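# Index the turntable one hole clockwise and release

## Task

Rotate the turntable forward by exactly one hole position, clockwise when viewed from above, so that the plunger's pin drops all the way into the new hole; afterwards the fixture must stand upright on the deck and neither gripper may be touching it.

## Robot and tools

ROBOT. Two identical six-joint arms with parallel-finger grippers: left_arm and right_arm. In the scene frame the origin sits at table-top height halfway between the nominal arm bases, +x points out over the table, +z points up, and left_arm is on the +y side. Image left and right do not follow arm names. Calibrated base places in the scene frame: left_arm at (+0.025, +0.326, +0.031) m, quat_wxyz (+1.000, 0, 0, +0.003); right_arm at (-0.004, -0.268, +0.031) m, quat_wxyz (+1.000, 0, 0, -0.018). Both have +z up in their own base frame.

ROWS. Every motion command uses rows of 14 plain numbers covering both arms, even when only one arm should move: seven for left_arm, then seven for right_arm. Each seven is six absolute joint angles in radians followed by the gripper opening. Joint order within an arm: waist, shoulder, elbow, wrist roll, wrist yaw, wrist pitch. Nominal ranges in that order: waist -2.618 to 3.054, shoulder 0.000 to 3.142, elbow 0.000 to 3.142, wrist roll -2.094 to 2.094, wrist yaw -1.571 to 1.571, wrist pitch -1.571 to 1.571. True ends may differ by up to 0.059 rad; a target more than 0.059 past a stated end, and beyond the joint's current angle, gets the call rejected. A target past the real end is clipped there, and the result may print "joint sent to its limit". Opening is on a -1 (closed) to +1 (fully open, 0.094 m pad gap) scale; it is an absolute command, so resend the current value to keep a gripper unchanged, since 0 means half-shut.

TOOLS.
execute_actions(actions, cameras): actions is a list of actions; each action is a table of 1 to 15 rows, one row per 1/30 s control step, and a short table repeats its final row until 15 steps are used. An empty list just reports state and images. The result also lists joint angles at some steps.
move(target, speed, blend, opening_speed, blocking, cameras): target is one 14-number row or a list of up to 15 rows (absolute joint goals). All joints travel in sync, so the gripper traces a curve, not a line, and nothing is avoided. speed is the peak rad/s of the joint with the longest travel, 0.01 to 2 (default 0.5), one value or one per target. blend (rad) lets a list pass near intermediate targets instead of stopping. opening_speed (0.2 or more, scale units per second) ramps finger openings. Finger values in later list rows are applied only after everything has come to rest at that row. Paths take at least 0.5 s; total over 10 s falls short. blocking=false returns after about 0.5 s while motion continues; a new move then takes over from the current point. The result adds a "move:" line: done, off_target (rested with a joint over 0.035 rad off), moving, held, or fault, optional limits=held, and the worst joint error per arm. done does not mean no contact.
wait(seconds 0 to 10, cameras): lets time run with commands held; a running move continues.
stop(cameras): brakes the running move; it needs braking distance.
zoom_image(camera, region): camera is one of cam_head_left, cam_head_right, cam_left_wrist, cam_right_wrist (each 896x504); region [x0, y0, x1, y1] in pixels from the top-left, at most 504 by 504, taken from the latest image of that camera.
read_manual(section): only returns licence texts.
finished_scene(scene): ends the current scene, passing its number; irreversible, so call it only once the turntable is indexed, the pin seated, the fixture upright and both hands clear.
cameras argument: omitted, null or ["all"] gives all, [] gives none, an unknown name invalidates the call.

RESULTS. end_effector_position (m) and end_effector_quat_wxyz are in each arm's own base frame; the point lies between the finger pads, about 1 cm short of the tips, and can be off by a few cm at long reach. Fingers point along gripper +z and close along y. Joint positions and Joint velocities give six joints in row order plus the pad gap (m, m/s). Joint targets shows what joints are currently driven toward; resend those to hold still. Tool commands shows present gripper commands. grip_measured uses the opening scale; unloaded it reads slightly wide. Joint torques (N m, row order, gravity included, offset and noisy; joints 1 to 3 wrap sign beyond ±28). "joint command not followed" means the clearance check altered a step; it does not keep the grippers apart.

MOTION LIMITS. Each step a joint target may lead its measured angle by at most 0.202 (waist), 0.258 (shoulder), 0.3 (elbow), 0.573 (wrist pitch), 0.522 (wrist yaw and roll) rad; targets moving the gripper over 200 mm at once are scaled back. Far goals take several actions; tiny turns may not start.

GRIPPING. Commanded opening is where grip_measured should end up; about 0.05 below the contact reading (0.11 for small or round parts) the gripper is at full force, roughly 50 to 64 N per pad. Close slowly on fragile items. Release by commanding well above grip_measured.

AVOID. Dropping or flinging parts, letting go while something moves, fast impacts, pressing far past contact (force grows with speed and overshoot), arms colliding with each other, anything leaving the table. Stretched arms, held loads or pushing against unreachable poses heat motors: MOTOR HOT appears at 75 °C, a fault at 90 °C folds that arm and disables it, and at 100 °C it goes limp.

Each tool is called as a command line: name --argument value for each argument, lists and objects as JSON in quotes; but a table of rows of numbers goes row by row, as --pt "numbers of a row", without its own name.

## Session

execute_actions --actions '[]'

Scene clock: 0.00 s.
left_arm: end_effector_position=(+0.3695, +0.0210, +0.1447) grip_measured=+1.000 end_effector_quat_wxyz=(+0.691, -0.046, +0.720, +0.036) | right_arm: end_effector_position=(+0.3642, -0.0543, +0.1341) grip_measured=+1.000 end_effector_quat_wxyz=(+0.671, +0.135, +0.726, -0.062)
Joint names: [waist, shoulder, elbow, wrist roll, wrist yaw, wrist pitch]
Joint positions: left_arm=[-0.002 1.545 0.182 -0.017 -0.116 1.321 0.094] | right_arm=[-0.036 1.532 0.189 0.115 0.24 1.248 0.094]
Joint velocities: within noise
Joint torques (N m): no reading
Heat: left arm: 33 °C; right arm: 32 °C.
Joint targets: left_arm=[-0.002 1.540 0.186 -0.017 -0.116 1.320] | right_arm=[-0.036 1.528 0.192 0.114 0.240 1.243]
Tool commands: left_gripper/opening=+1.0 right_gripper/opening=+1.0

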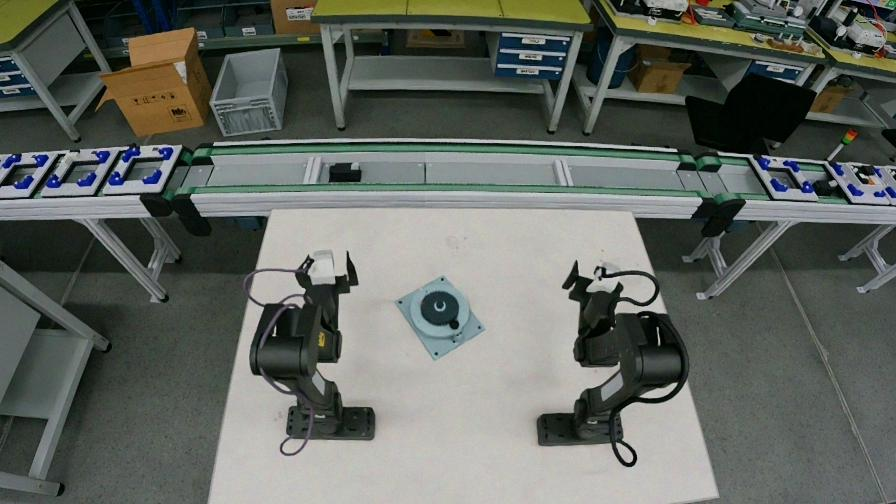

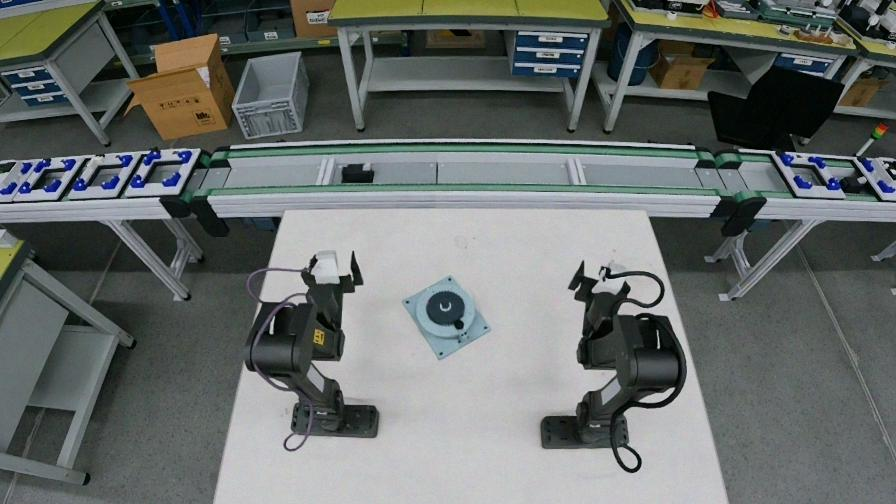

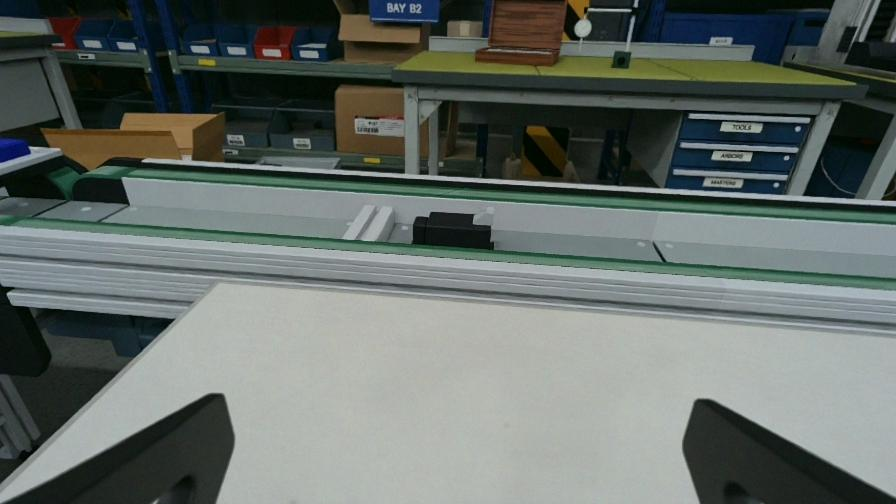

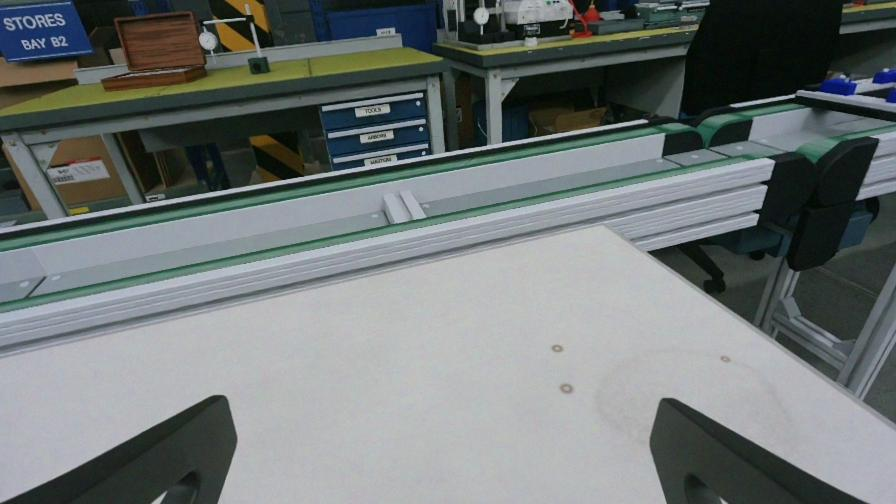

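zoom_image --camera "cam_head_left" --region '[385, 268, 495, 368]'

zoom_image --camera "cam_head_right" --region '[395, 268, 495, 368]'

Scaled by 4.582 from the camera's 896x504 image, which has a finer 1280x720 frame.

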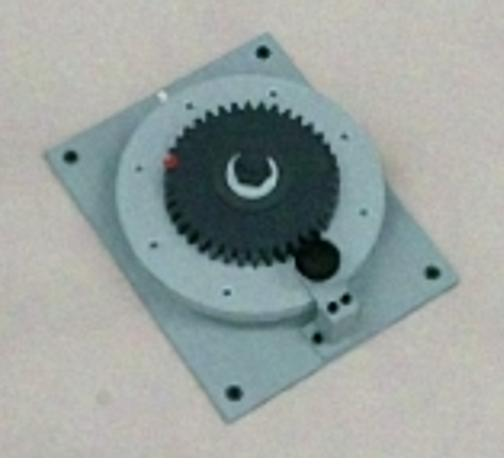

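Scaled by 5.040 from the camera's 896x504 image, which has a finer 1280x720 frame.

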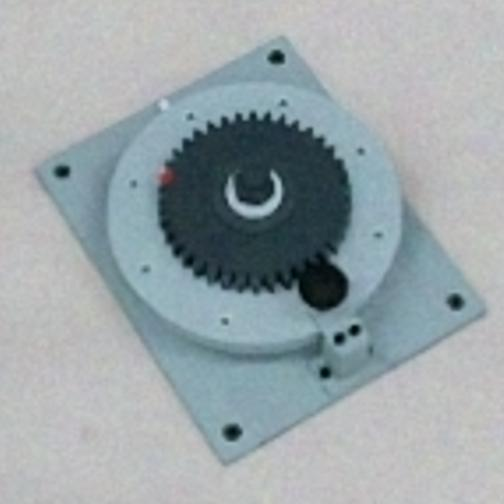

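move --target '[-0.74,1.926,2.018,0,0,-1.55,1,-0.036,1.528,0.192,0.114,0.24,1.243,1]' --speed 1.0 --cameras '["cam_left_wrist","cam_head_left"]'

Scene clock: 58.50 s.
left_arm: end_effector_position=(+0.2795, -0.2521, +0.2017) grip_measured=+1.000 end_effector_quat_wxyz=(+0.058, +0.356, +0.933, -0.020) | right_arm: end_effector_position=(+0.3642, -0.0543, +0.1341) grip_measured=+1.000 end_effector_quat_wxyz=(+0.671, +0.135, +0.726, -0.062)
Joint names: [waist, shoulder, elbow, wrist roll, wrist yaw, wrist pitch]
Joint positions: left_arm=[-0.739 1.907 1.992 -0.01 -0.006 -1.533 0.094] | right_arm=[-0.036 1.532 0.189 0.115 0.24 1.248 0.094]
Joint velocities: within noise
Joint torques (N m): left_arm=[-0.09 -7.94 6.83 0.13 0.05 0.45] | right_arm=[-0.09 -4.56 6.04 0.01 -0.01 1.7]
Heat: left arm: 33 °C; right arm: 34 °C.
Joint targets: left_arm=[-0.740 1.926 2.018 0.000 0.000 -1.550] | right_arm=[-0.036 1.528 0.192 0.114 0.240 1.243]
move: done
Images, in order (width x height): cam_head_left 896x504, cam_left_wrist 896x504.

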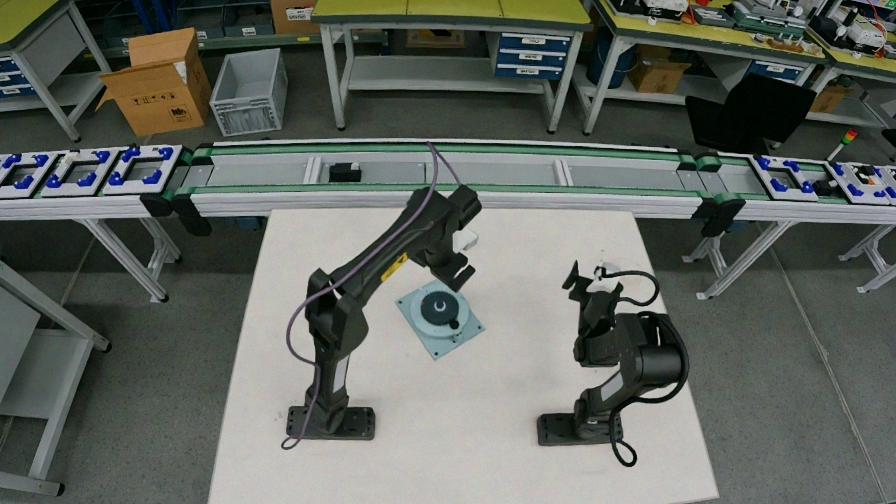

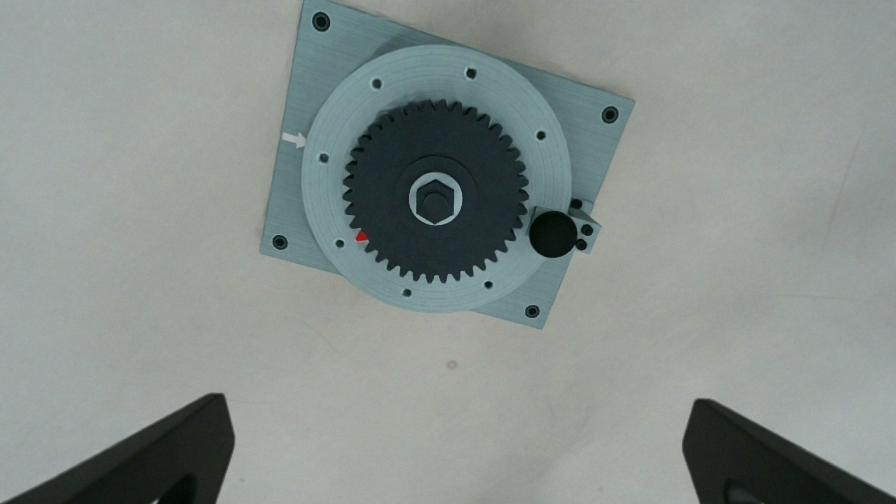

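zoom_image --camera "cam_left_wrist" --region '[250, 0, 650, 330]'

zoom_image --camera "cam_left_wrist" --region '[390, 140, 620, 280]'

Scaled by 1.260 from the camera's 896x504 image, which has a finer 1280x720 frame.

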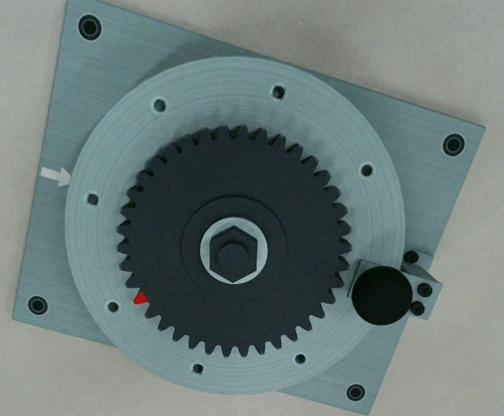

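Scaled by 2.191 from the camera's 896x504 image, which has a finer 1280x720 frame.

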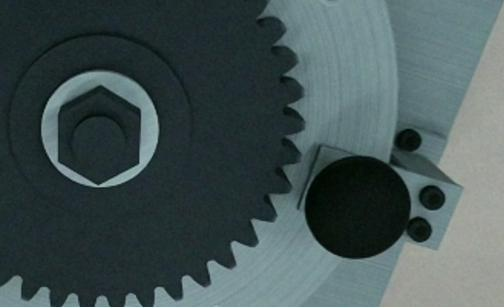

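move --target '[-0.74,1.926,2.018,0,0,-1.55,1,0.88,0.537,0.244,0,0,-0.307,1]' --speed 1.0 --cameras '["cam_right_wrist","cam_head_right"]'

zoom_image --camera "cam_right_wrist" --region '[200, 0, 700, 400]'

Scene clock: 125.10 s.
left_arm: end_effector_position=(+0.2793, -0.2519, +0.2017) grip_measured=+1.000 end_effector_quat_wxyz=(+0.057, +0.356, +0.933, -0.020) | right_arm: end_effector_position=(+0.1603, +0.1892, +0.0889) grip_measured=+1.000 end_effector_quat_wxyz=(+0.416, -0.369, +0.809, +0.191)
Joint names: [waist, shoulder, elbow, wrist roll, wrist yaw, wrist pitch]
Joint positions: left_arm=[-0.739 1.907 1.992 -0.009 -0.006 -1.534 0.094] | right_arm=[0.872 0.548 0.218 0.01 0.011 -0.291 0.094]
Joint velocities: within noise
Joint torques (N m): left_arm=[-0.05 -7.92 6.84 0.12 0.05 0.48] | right_arm=[0.77 -0.02 11.77 -0.08 -0.12 1.44]
Heat: left arm: 34 °C; right arm: 35 °C.
Joint targets: left_arm=[-0.740 1.926 2.018 0.000 0.000 -1.550] | right_arm=[0.880 0.537 0.244 0.000 0.000 -0.307]
move: done
Images, in order (width x height): cam_head_right 896x504, cam_right_wrist 896x504.

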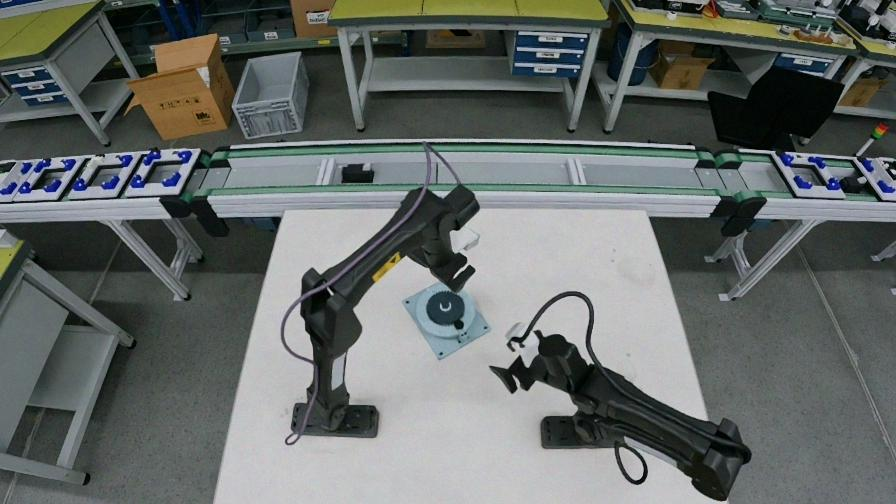

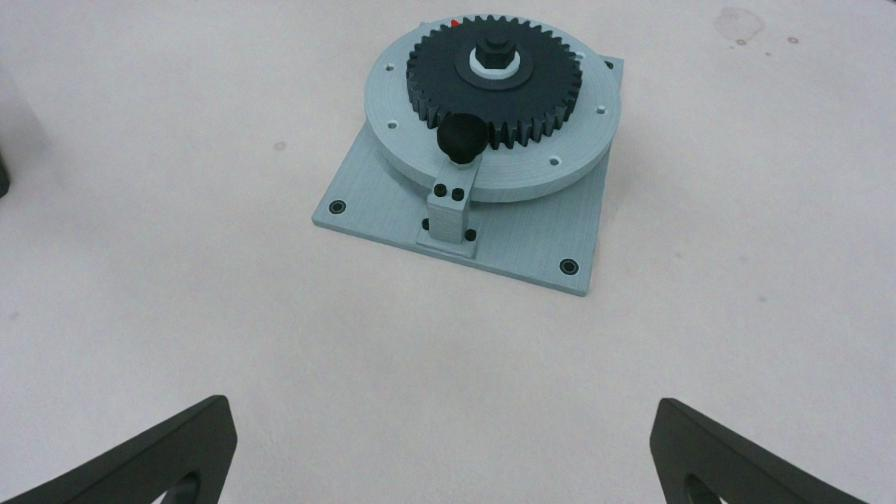

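Scaled by 1.008 from the camera's 896x504 image, which has a finer 1280x720 frame.

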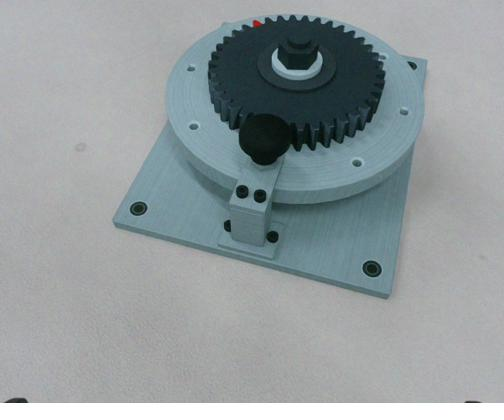

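move --target '[-0.74,1.926,2.018,0,0,-1.55,1,1.218,1.349,0.098,0.247,0.55,0.80,0.2]' --speed 1.0 --cameras '["cam_right_wrist","cam_head_right","cam_left_wrist"]'

Scene clock: 236.30 s.
left_arm: end_effector_position=(+0.2793, -0.2519, +0.2017) grip_measured=+1.000 end_effector_quat_wxyz=(+0.057, +0.356, +0.933, -0.020) | right_arm: end_effector_position=(+0.1900, +0.2487, +0.0689) grip_measured=+0.202 end_effector_quat_wxyz=(+0.535, -0.255, +0.786, +0.175)
Joint names: [waist, shoulder, elbow, wrist roll, wrist yaw, wrist pitch]
Joint positions: left_arm=[-0.739 1.907 1.992 -0.009 -0.006 -1.534 0.094] | right_arm=[1.21 1.341 0.107 0.237 0.535 0.795 0.056]
Joint velocities: within noise
Joint torques (N m): left_arm=[-0.06 -7.88 6.86 0.12 0.05 0.46] | right_arm=[0.75 -2.28 5.48 0.12 0.27 1.65]
Heat: left arm: 34 °C; right arm: 34 °C.
Joint targets: left_arm=[-0.740 1.926 2.018 0.000 0.000 -1.550] | right_arm=[1.218 1.349 0.098 0.247 0.550 0.800]
move: done
Images, in order (width x height): cam_head_right 896x504, cam_left_wrist 896x504, cam_right_wrist 896x504.

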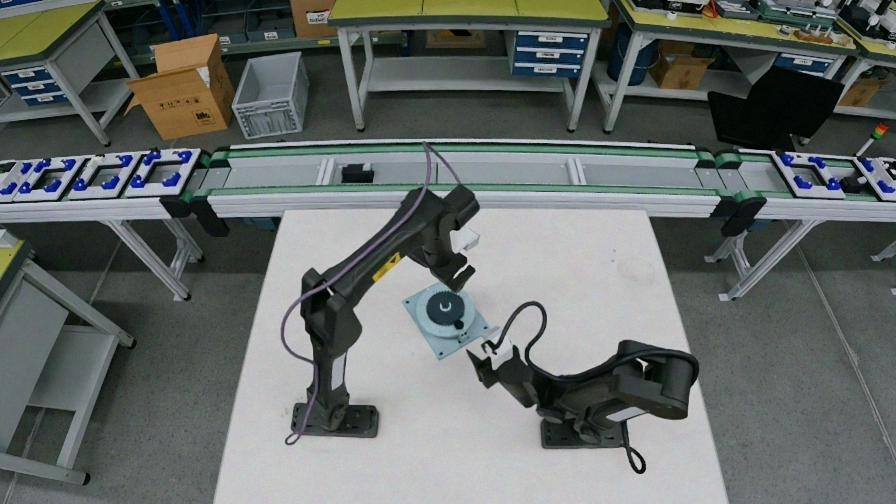

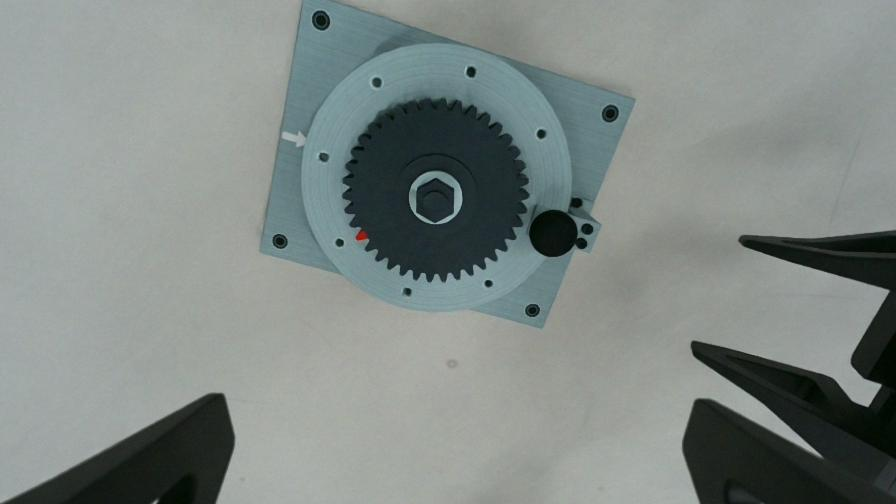

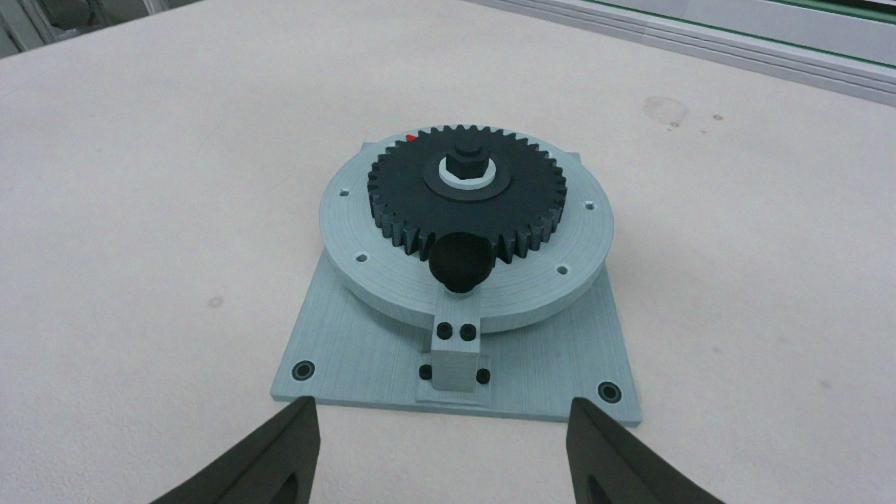

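move --target '[-0.74,1.926,2.018,0,0,-1.55,1,1.073,1.6335,0.242,0.195,0.42,0.9415,0.2]' --speed 0.6 --cameras '["cam_right_wrist","cam_left_wrist"]'

Scene clock: 262.30 s.
left_arm: end_effector_position=(+0.2793, -0.2519, +0.2017) grip_measured=+1.000 end_effector_quat_wxyz=(+0.057, +0.356, +0.933, -0.020) | right_arm: end_effector_position=(+0.2265, +0.2693, +0.0492) grip_measured=+0.202 end_effector_quat_wxyz=(+0.522, -0.250, +0.799, +0.165)
Joint names: [waist, shoulder, elbow, wrist roll, wrist yaw, wrist pitch]
Joint positions: left_arm=[-0.739 1.907 1.992 -0.009 -0.006 -1.534 0.094] | right_arm=[1.081 1.621 0.228 0.205 0.429 0.936 0.056]
Joint velocities: within noise
Joint torques (N m): left_arm=[-0.1 -7.92 6.91 0.13 0.04 0.48] | right_arm=[-0.77 -3.77 6.72 -0.08 -0.02 1.68]
Heat: left arm: 34 °C; right arm: 35 °C.
Joint targets: left_arm=[-0.740 1.926 2.018 0.000 0.000 -1.550] | right_arm=[1.073 1.633 0.242 0.195 0.420 0.941]
move: done
Images, in order (width x height): cam_left_wrist 896x504, cam_right_wrist 896x504.

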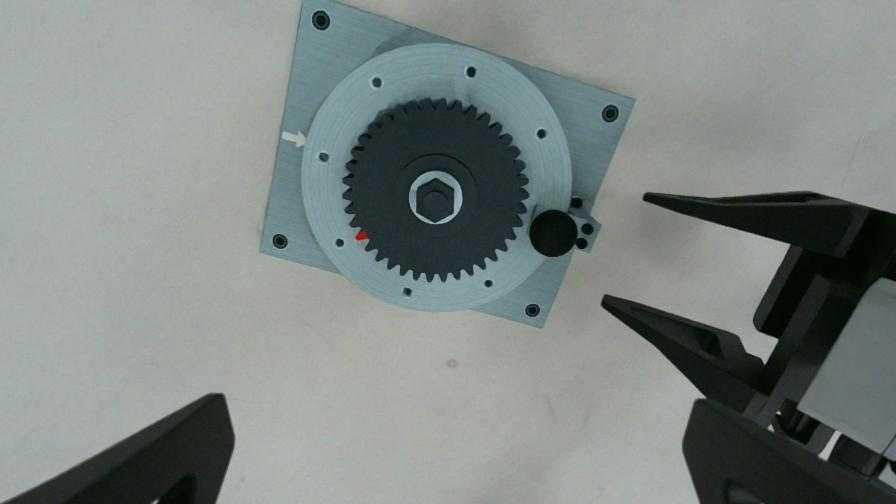

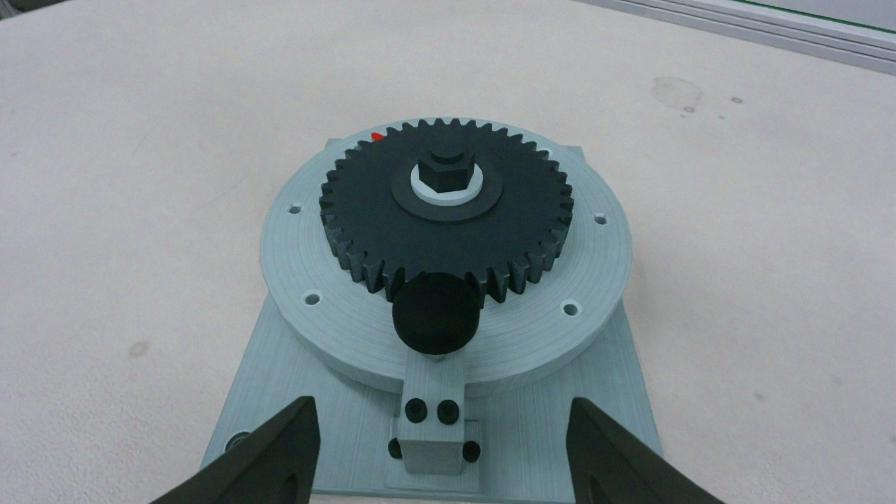

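move --target '[-0.74,1.926,2.018,0,0,-1.55,1,1.006,1.8596,0.3896,0.17,0.36,1.02,0.2]' --speed 0.4 --cameras '["cam_right_wrist","cam_left_wrist"]'

Scene clock: 281.83 s.
left_arm: end_effector_position=(+0.2793, -0.2519, +0.2017) grip_measured=+1.000 end_effector_quat_wxyz=(+0.057, +0.356, +0.933, -0.020) | right_arm: end_effector_position=(+0.2593, +0.2964, +0.0317) grip_measured=+0.202 end_effector_quat_wxyz=(+0.519, -0.248, +0.802, +0.164)
Joint names: [waist, shoulder, elbow, wrist roll, wrist yaw, wrist pitch]
Joint positions: left_arm=[-0.739 1.907 1.992 -0.009 -0.006 -1.534 0.094] | right_arm=[1.014 1.844 0.376 0.18 0.369 1.015 0.056]
Joint velocities: within noise
Joint torques (N m): left_arm=[-0.06 -7.92 6.86 0.13 0.05 0.47] | right_arm=[-0.79 -5.18 6.2 -0.08 -0.03 1.68]
Heat: left arm: 34 °C; right arm: 37 °C.
Joint targets: left_arm=[-0.740 1.926 2.018 0.000 0.000 -1.550] | right_arm=[1.006 1.860 0.390 0.170 0.360 1.020]
move: done
Images, in order (width x height): cam_left_wrist 896x504, cam_right_wrist 896x504.

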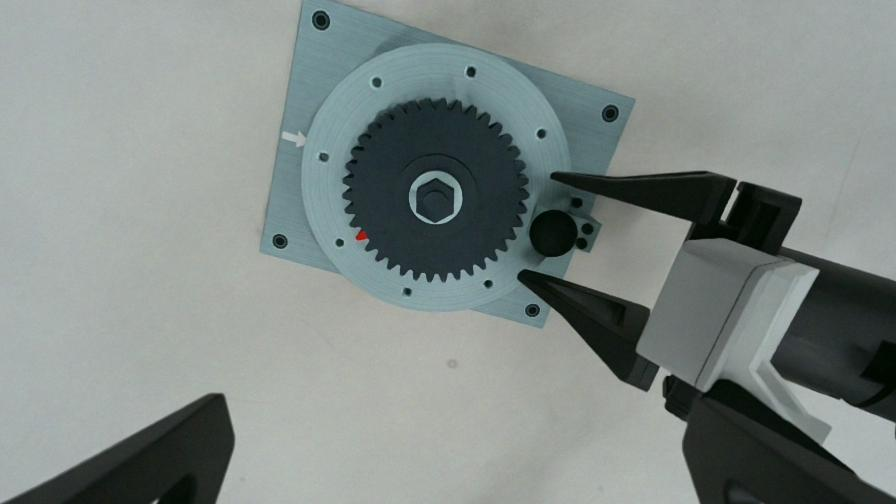

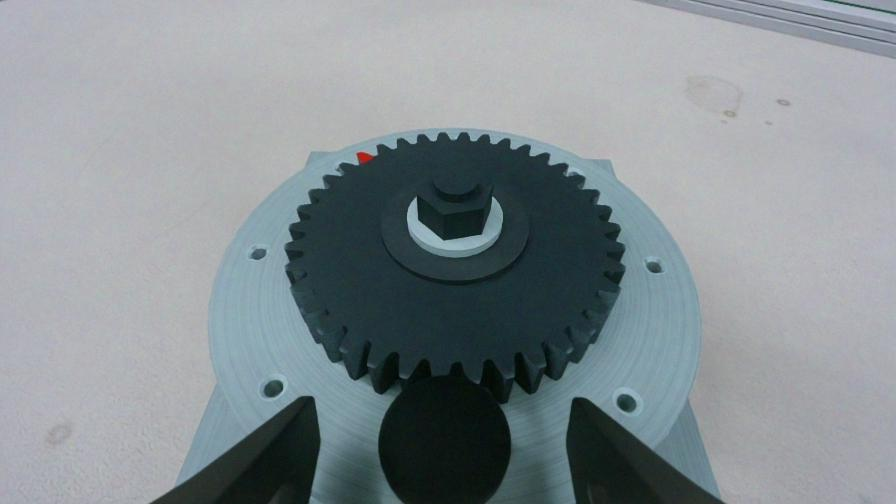

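move --target '[-0.723,2.0371,1.7134,-1.047,0,-1.247,-0.1,1.006,1.8596,0.3896,0.17,0.36,1.02,0.2]' --speed 0.5

Scene clock: 322.17 s.
left_arm: end_effector_position=(+0.2916, -0.2590, +0.0951) grip_measured=-0.098 end_effector_quat_wxyz=(+0.006, -0.152, +0.988, -0.005) | right_arm: end_effector_position=(+0.2592, +0.2967, +0.0318) grip_measured=+0.202 end_effector_quat_wxyz=(+0.519, -0.249, +0.801, +0.165)
Joint names: [waist, shoulder, elbow, wrist roll, wrist yaw, wrist pitch]
Joint positions: left_arm=[-0.73 2.018 1.726 -1.036 -0.003 -1.262 0.042] | right_arm=[1.014 1.844 0.376 0.179 0.368 1.015 0.056]
Joint velocities: within noise
Joint torques (N m): left_arm=[0.57 -9.13 4 -0.1 0.01 0.62] | right_arm=[-0.8 -5.22 6.2 -0.07 -0.01 1.71]
Heat: left arm: 34 °C; right arm: 35 °C.
Joint targets: left_arm=[-0.723 2.037 1.713 -1.047 0.000 -1.247] | right_arm=[1.006 1.860 0.390 0.170 0.360 1.020]
move: done

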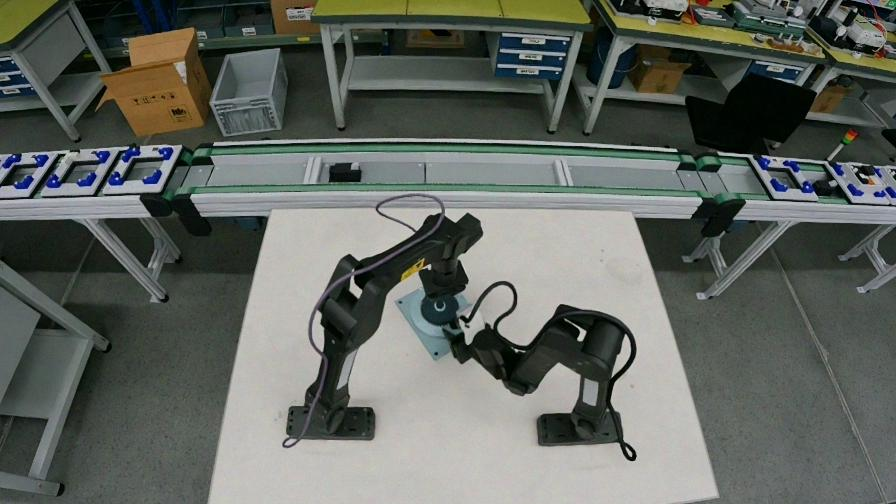

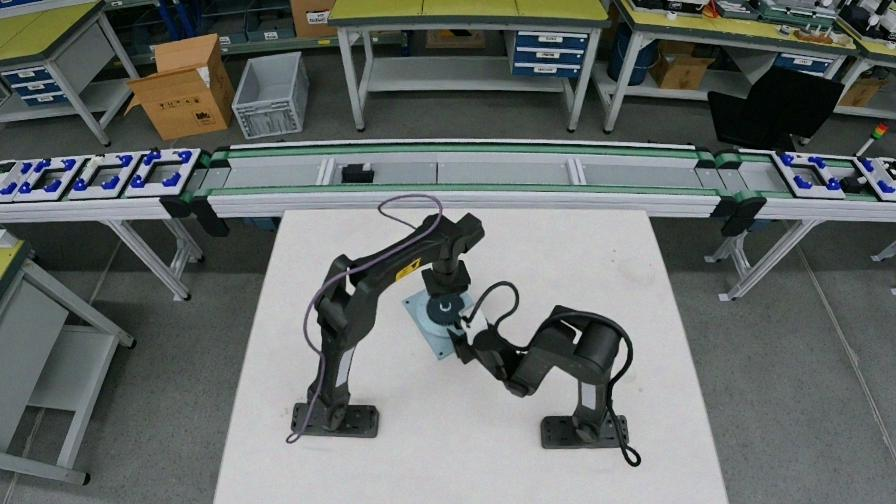

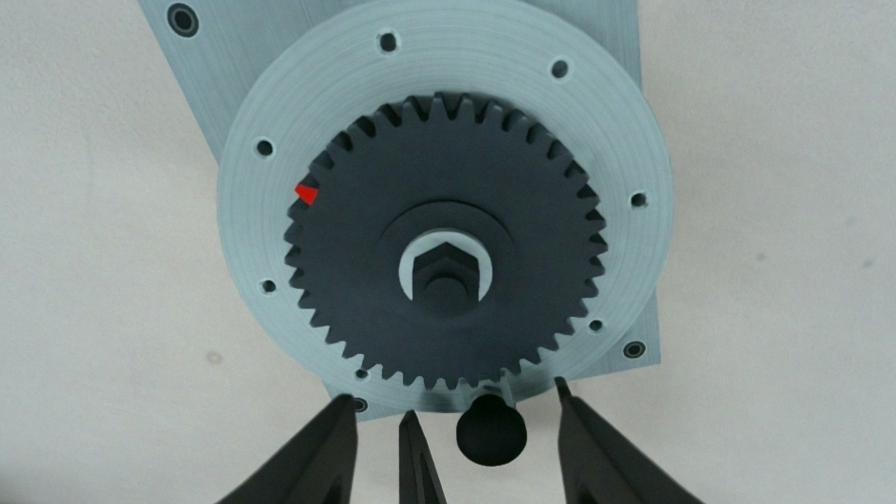

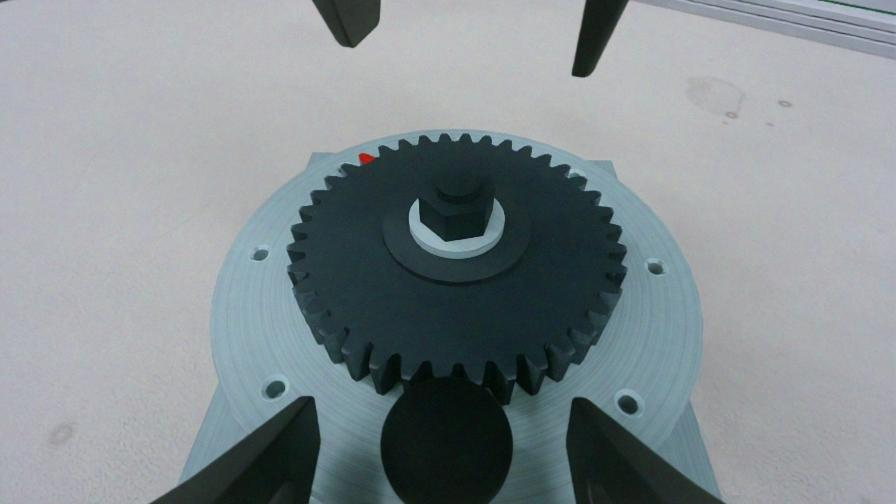

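move --target '[-0.668,2.0936,1.6984,-0.985,0,-1.1756,-0.1,1.006,1.8596,0.3896,0.17,0.36,1.02,0.2]' --speed 0.4 --cameras '["cam_left_wrist","cam_right_wrist"]'

Scene clock: 357.37 s.
left_arm: end_effector_position=(+0.3153, -0.2478, +0.0692) grip_measured=-0.098 end_effector_quat_wxyz=(+0.004, -0.163, +0.987, -0.004) | right_arm: end_effector_position=(+0.2592, +0.2967, +0.0319) grip_measured=+0.202 end_effector_quat_wxyz=(+0.519, -0.249, +0.801, +0.165)
Joint names: [waist, shoulder, elbow, wrist roll, wrist yaw, wrist pitch]
Joint positions: left_arm=[-0.669 2.077 1.71 -0.996 -0.001 -1.191 0.042] | right_arm=[1.014 1.844 0.376 0.179 0.368 1.016 0.056]
Joint velocities: within noise
Joint torques (N m): left_arm=[0.06 -9.78 4.07 0.15 -0.01 0.62] | right_arm=[-0.81 -5.2 6.2 -0.07 -0.01 1.68]
Heat: left arm: 36 °C; right arm: 36 °C.
Joint targets: left_arm=[-0.668 2.094 1.698 -0.985 0.000 -1.176] | right_arm=[1.006 1.860 0.390 0.170 0.360 1.020]
move: done
Images, in order (width x height): cam_left_wrist 896x504, cam_right_wrist 896x504.

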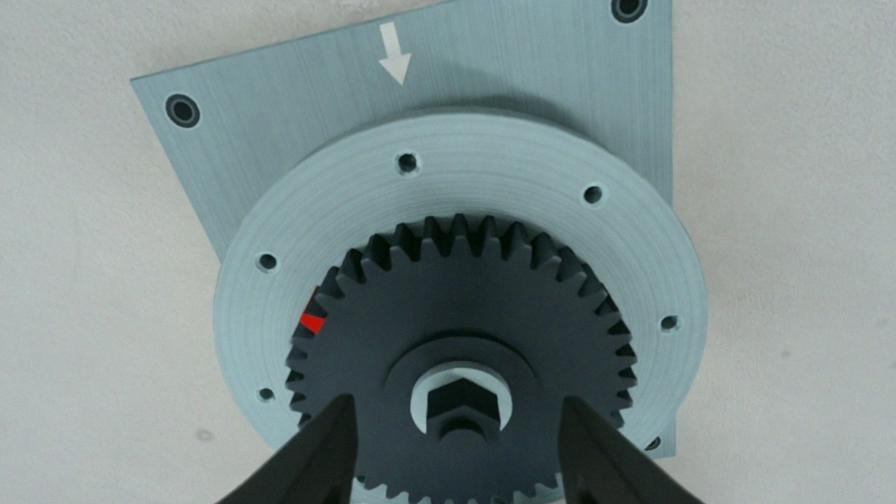

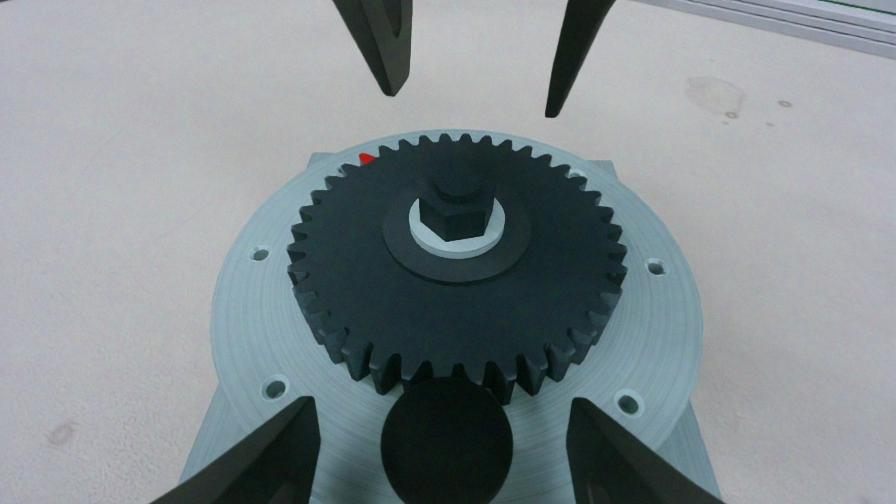

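move --target '[-0.655,2.1217,1.6482,-0.968,0,-1.0973,-0.1,1.006,1.8596,0.3896,0.17,0.36,1.02,0.2]' --speed 0.3 --cameras '["cam_left_wrist","cam_right_wrist"]'

Scene clock: 378.87 s.
left_arm: end_effector_position=(+0.3199, -0.2478, +0.0471) grip_measured=-0.098 end_effector_quat_wxyz=(+0.005, -0.158, +0.987, -0.005) | right_arm: end_effector_position=(+0.2592, +0.2968, +0.0319) grip_measured=+0.202 end_effector_quat_wxyz=(+0.519, -0.249, +0.801, +0.165)
Joint names: [waist, shoulder, elbow, wrist roll, wrist yaw, wrist pitch]
Joint positions: left_arm=[-0.662 2.103 1.66 -0.978 -0.001 -1.113 0.042] | right_arm=[1.014 1.844 0.376 0.179 0.367 1.016 0.056]
Joint velocities: within noise
Joint torques (N m): left_arm=[0.55 -9.74 3.96 0.11 0 0.61] | right_arm=[-0.81 -5.18 6.24 -0.08 -0.01 1.7]
Heat: left arm: 35 °C; right arm: 36 °C.
Joint targets: left_arm=[-0.655 2.122 1.648 -0.968 0.000 -1.097] | right_arm=[1.006 1.860 0.390 0.170 0.360 1.020]
move: done
Images, in order (width x height): cam_left_wrist 896x504, cam_right_wrist 896x504.

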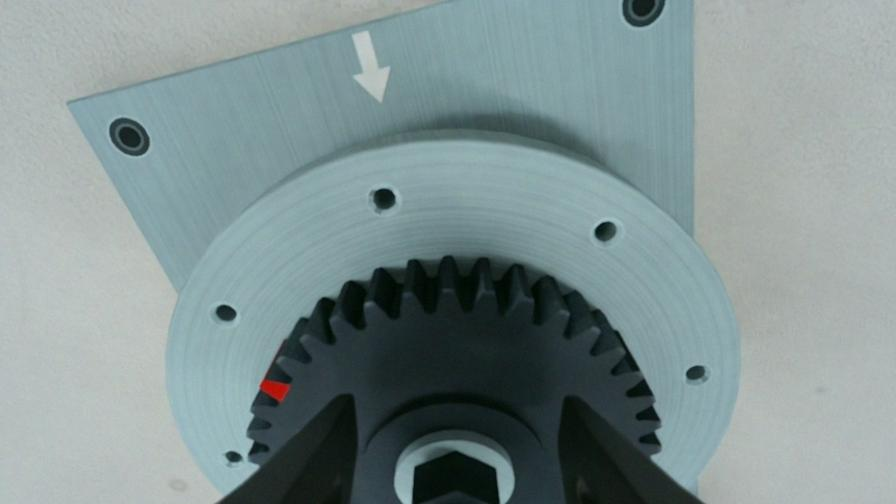

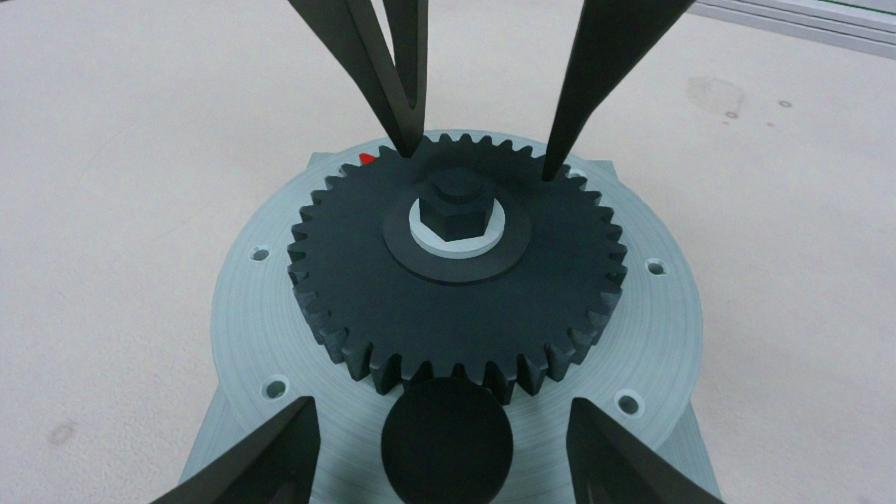

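move --target '[-0.699,2.083,1.589,-1.025,0,-1.0768,-0.1,1.006,1.8596,0.3896,0.17,0.36,1.02,0.2]' --speed 0.3 --cameras '["cam_left_wrist","cam_right_wrist"]'

Scene clock: 417.87 s.
left_arm: end_effector_position=(+0.3089, -0.2511, +0.0378) grip_measured=-0.098 end_effector_quat_wxyz=(+0.004, -0.161, +0.987, +0.002) | right_arm: end_effector_position=(+0.2592, +0.2968, +0.0319) grip_measured=+0.202 end_effector_quat_wxyz=(+0.519, -0.249, +0.801, +0.165)
Joint names: [waist, shoulder, elbow, wrist roll, wrist yaw, wrist pitch]
Joint positions: left_arm=[-0.689 2.098 1.615 -1.013 -0.008 -1.085 0.042] | right_arm=[1.014 1.844 0.376 0.179 0.367 1.016 0.056]
Joint velocities: within noise
Joint torques (N m): left_arm=[-0.83 -12.75 2.89 -0.12 0.07 0.51] | right_arm=[-0.84 -5.24 6.2 -0.06 0 1.7]
Heat: left arm: 37 °C; right arm: 36 °C.
Joint targets: left_arm=[-0.699 2.083 1.589 -1.025 0.000 -1.077] | right_arm=[1.006 1.860 0.390 0.170 0.360 1.020]
move: done
Images, in order (width x height): cam_left_wrist 896x504, cam_right_wrist 896x504.

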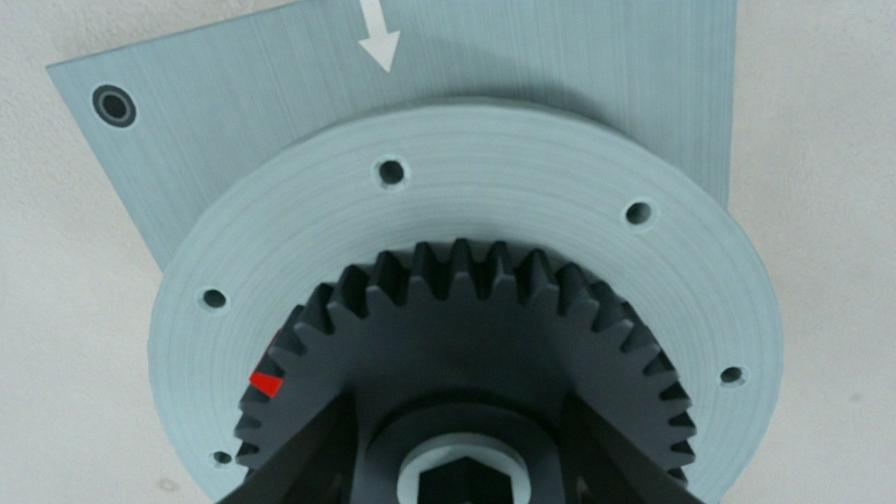

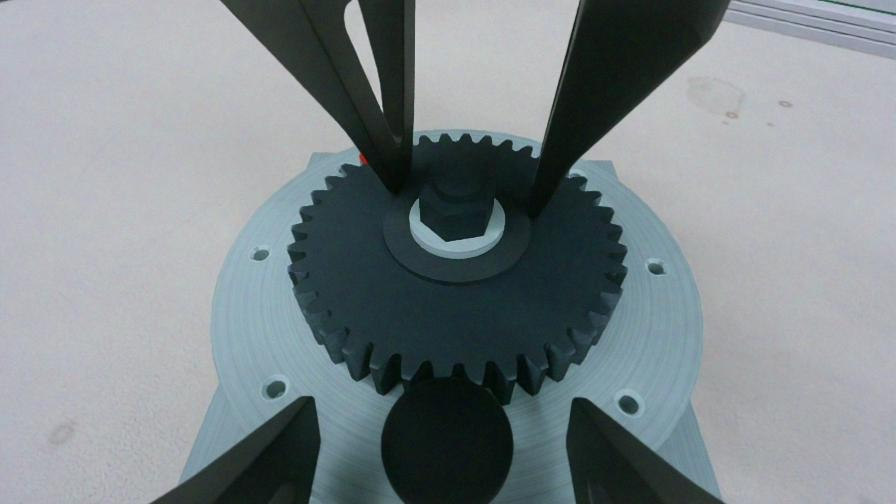

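move --target '[-0.714,2.059,1.575,-1.036,0,-1.105,-0.1,1.006,1.8596,0.3896,0.17,0.36,1.02,0.2]' --speed 0.3 --cameras '["cam_left_wrist","cam_right_wrist"]'

Scene clock: 443.17 s.
left_arm: end_effector_position=(+0.3041, -0.2533, +0.0382) grip_measured=-0.098 end_effector_quat_wxyz=(+0.006, -0.161, +0.987, +0.002) | right_arm: end_effector_position=(+0.2592, +0.2968, +0.0319) grip_measured=+0.202 end_effector_quat_wxyz=(+0.519, -0.249, +0.801, +0.165)
Joint names: [waist, shoulder, elbow, wrist roll, wrist yaw, wrist pitch]
Joint positions: left_arm=[-0.702 2.086 1.599 -1.026 -0.011 -1.078 0.042] | right_arm=[1.014 1.844 0.376 0.179 0.367 1.016 0.056]
Joint velocities: within noise
Joint torques (N m): left_arm=[-1.02 -13.94 3.02 -0.06 0.1 0.11] | right_arm=[-0.79 -5.15 6.23 -0.07 -0.01 1.69]
Heat: left arm: 39 °C; right arm: 36 °C.
Joint targets: left_arm=[-0.714 2.059 1.575 -1.036 0.000 -1.105] | right_arm=[1.006 1.860 0.390 0.170 0.360 1.020]
move: done
Images, in order (width x height): cam_left_wrist 896x504, cam_right_wrist 896x504.

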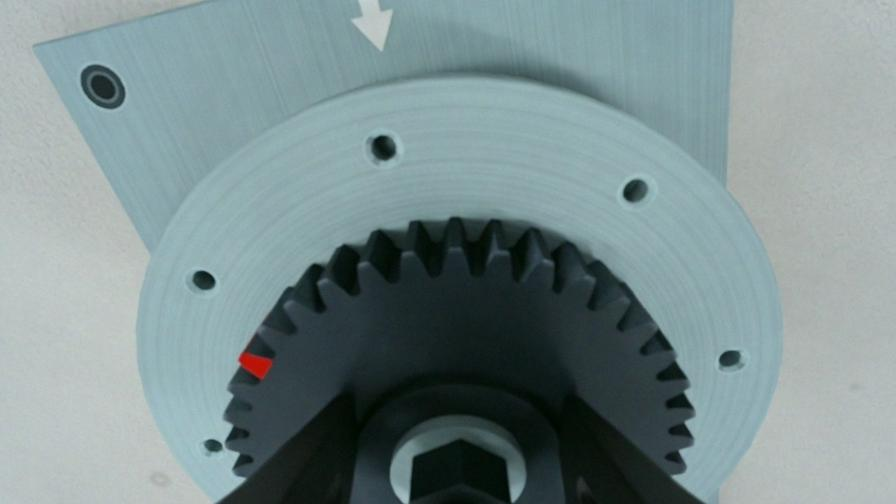

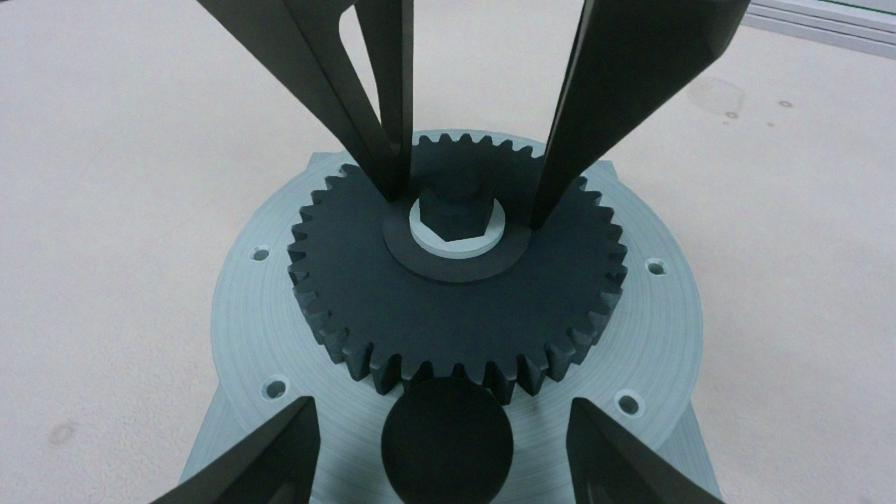

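move --target '[-0.718,2.043,1.570,-1.036,0,-1.115,-0.1,1.006,1.8596,0.3896,0.17,0.36,1.02,0.2]' --speed 0.3 --cameras '["cam_left_wrist","cam_right_wrist"]'

Scene clock: 456.97 s.
left_arm: end_effector_position=(+0.3037, -0.2534, +0.0386) grip_measured=-0.098 end_effector_quat_wxyz=(+0.008, -0.161, +0.987, +0.000) | right_arm: end_effector_position=(+0.2592, +0.2968, +0.0319) grip_measured=+0.202 end_effector_quat_wxyz=(+0.519, -0.249, +0.801, +0.165)
Joint names: [waist, shoulder, elbow, wrist roll, wrist yaw, wrist pitch]
Joint positions: left_arm=[-0.703 2.08 1.591 -1.028 -0.012 -1.072 0.042] | right_arm=[1.014 1.844 0.376 0.179 0.367 1.016 0.056]
Joint velocities: within noise
Joint torques (N m): left_arm=[-1.22 -14.9 3.17 -0.09 0.11 -0.07] | right_arm=[-0.77 -5.23 6.15 -0.08 0 1.68]
Heat: left arm: 41 °C; right arm: 37 °C.
Joint targets: left_arm=[-0.718 2.043 1.570 -1.036 0.000 -1.115] | right_arm=[1.006 1.860 0.390 0.170 0.360 1.020]
move: off_target (left_arm); left_arm: the wrist pitch is farthest, 0.043 rad from its target
Images, in order (width x height): cam_left_wrist 896x504, cam_right_wrist 896x504.

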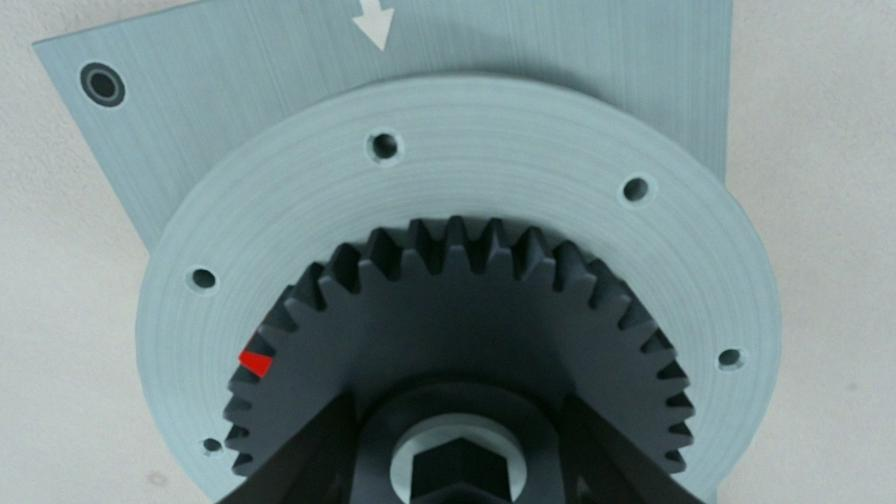

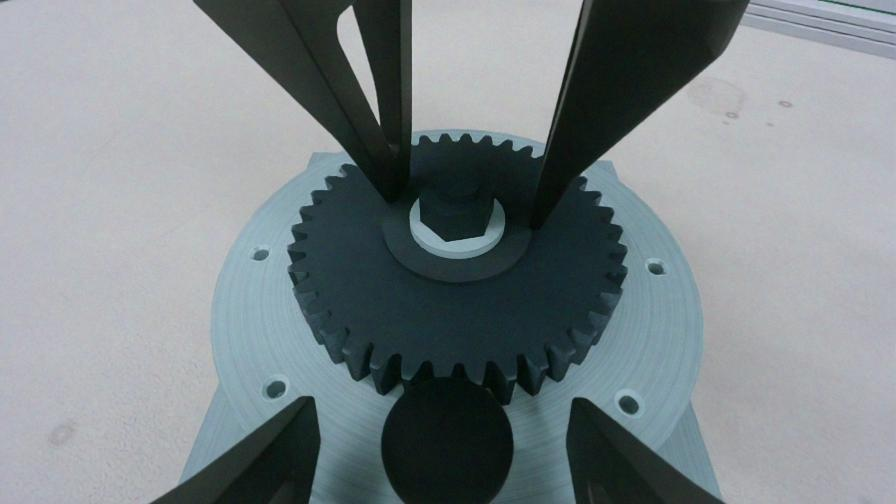

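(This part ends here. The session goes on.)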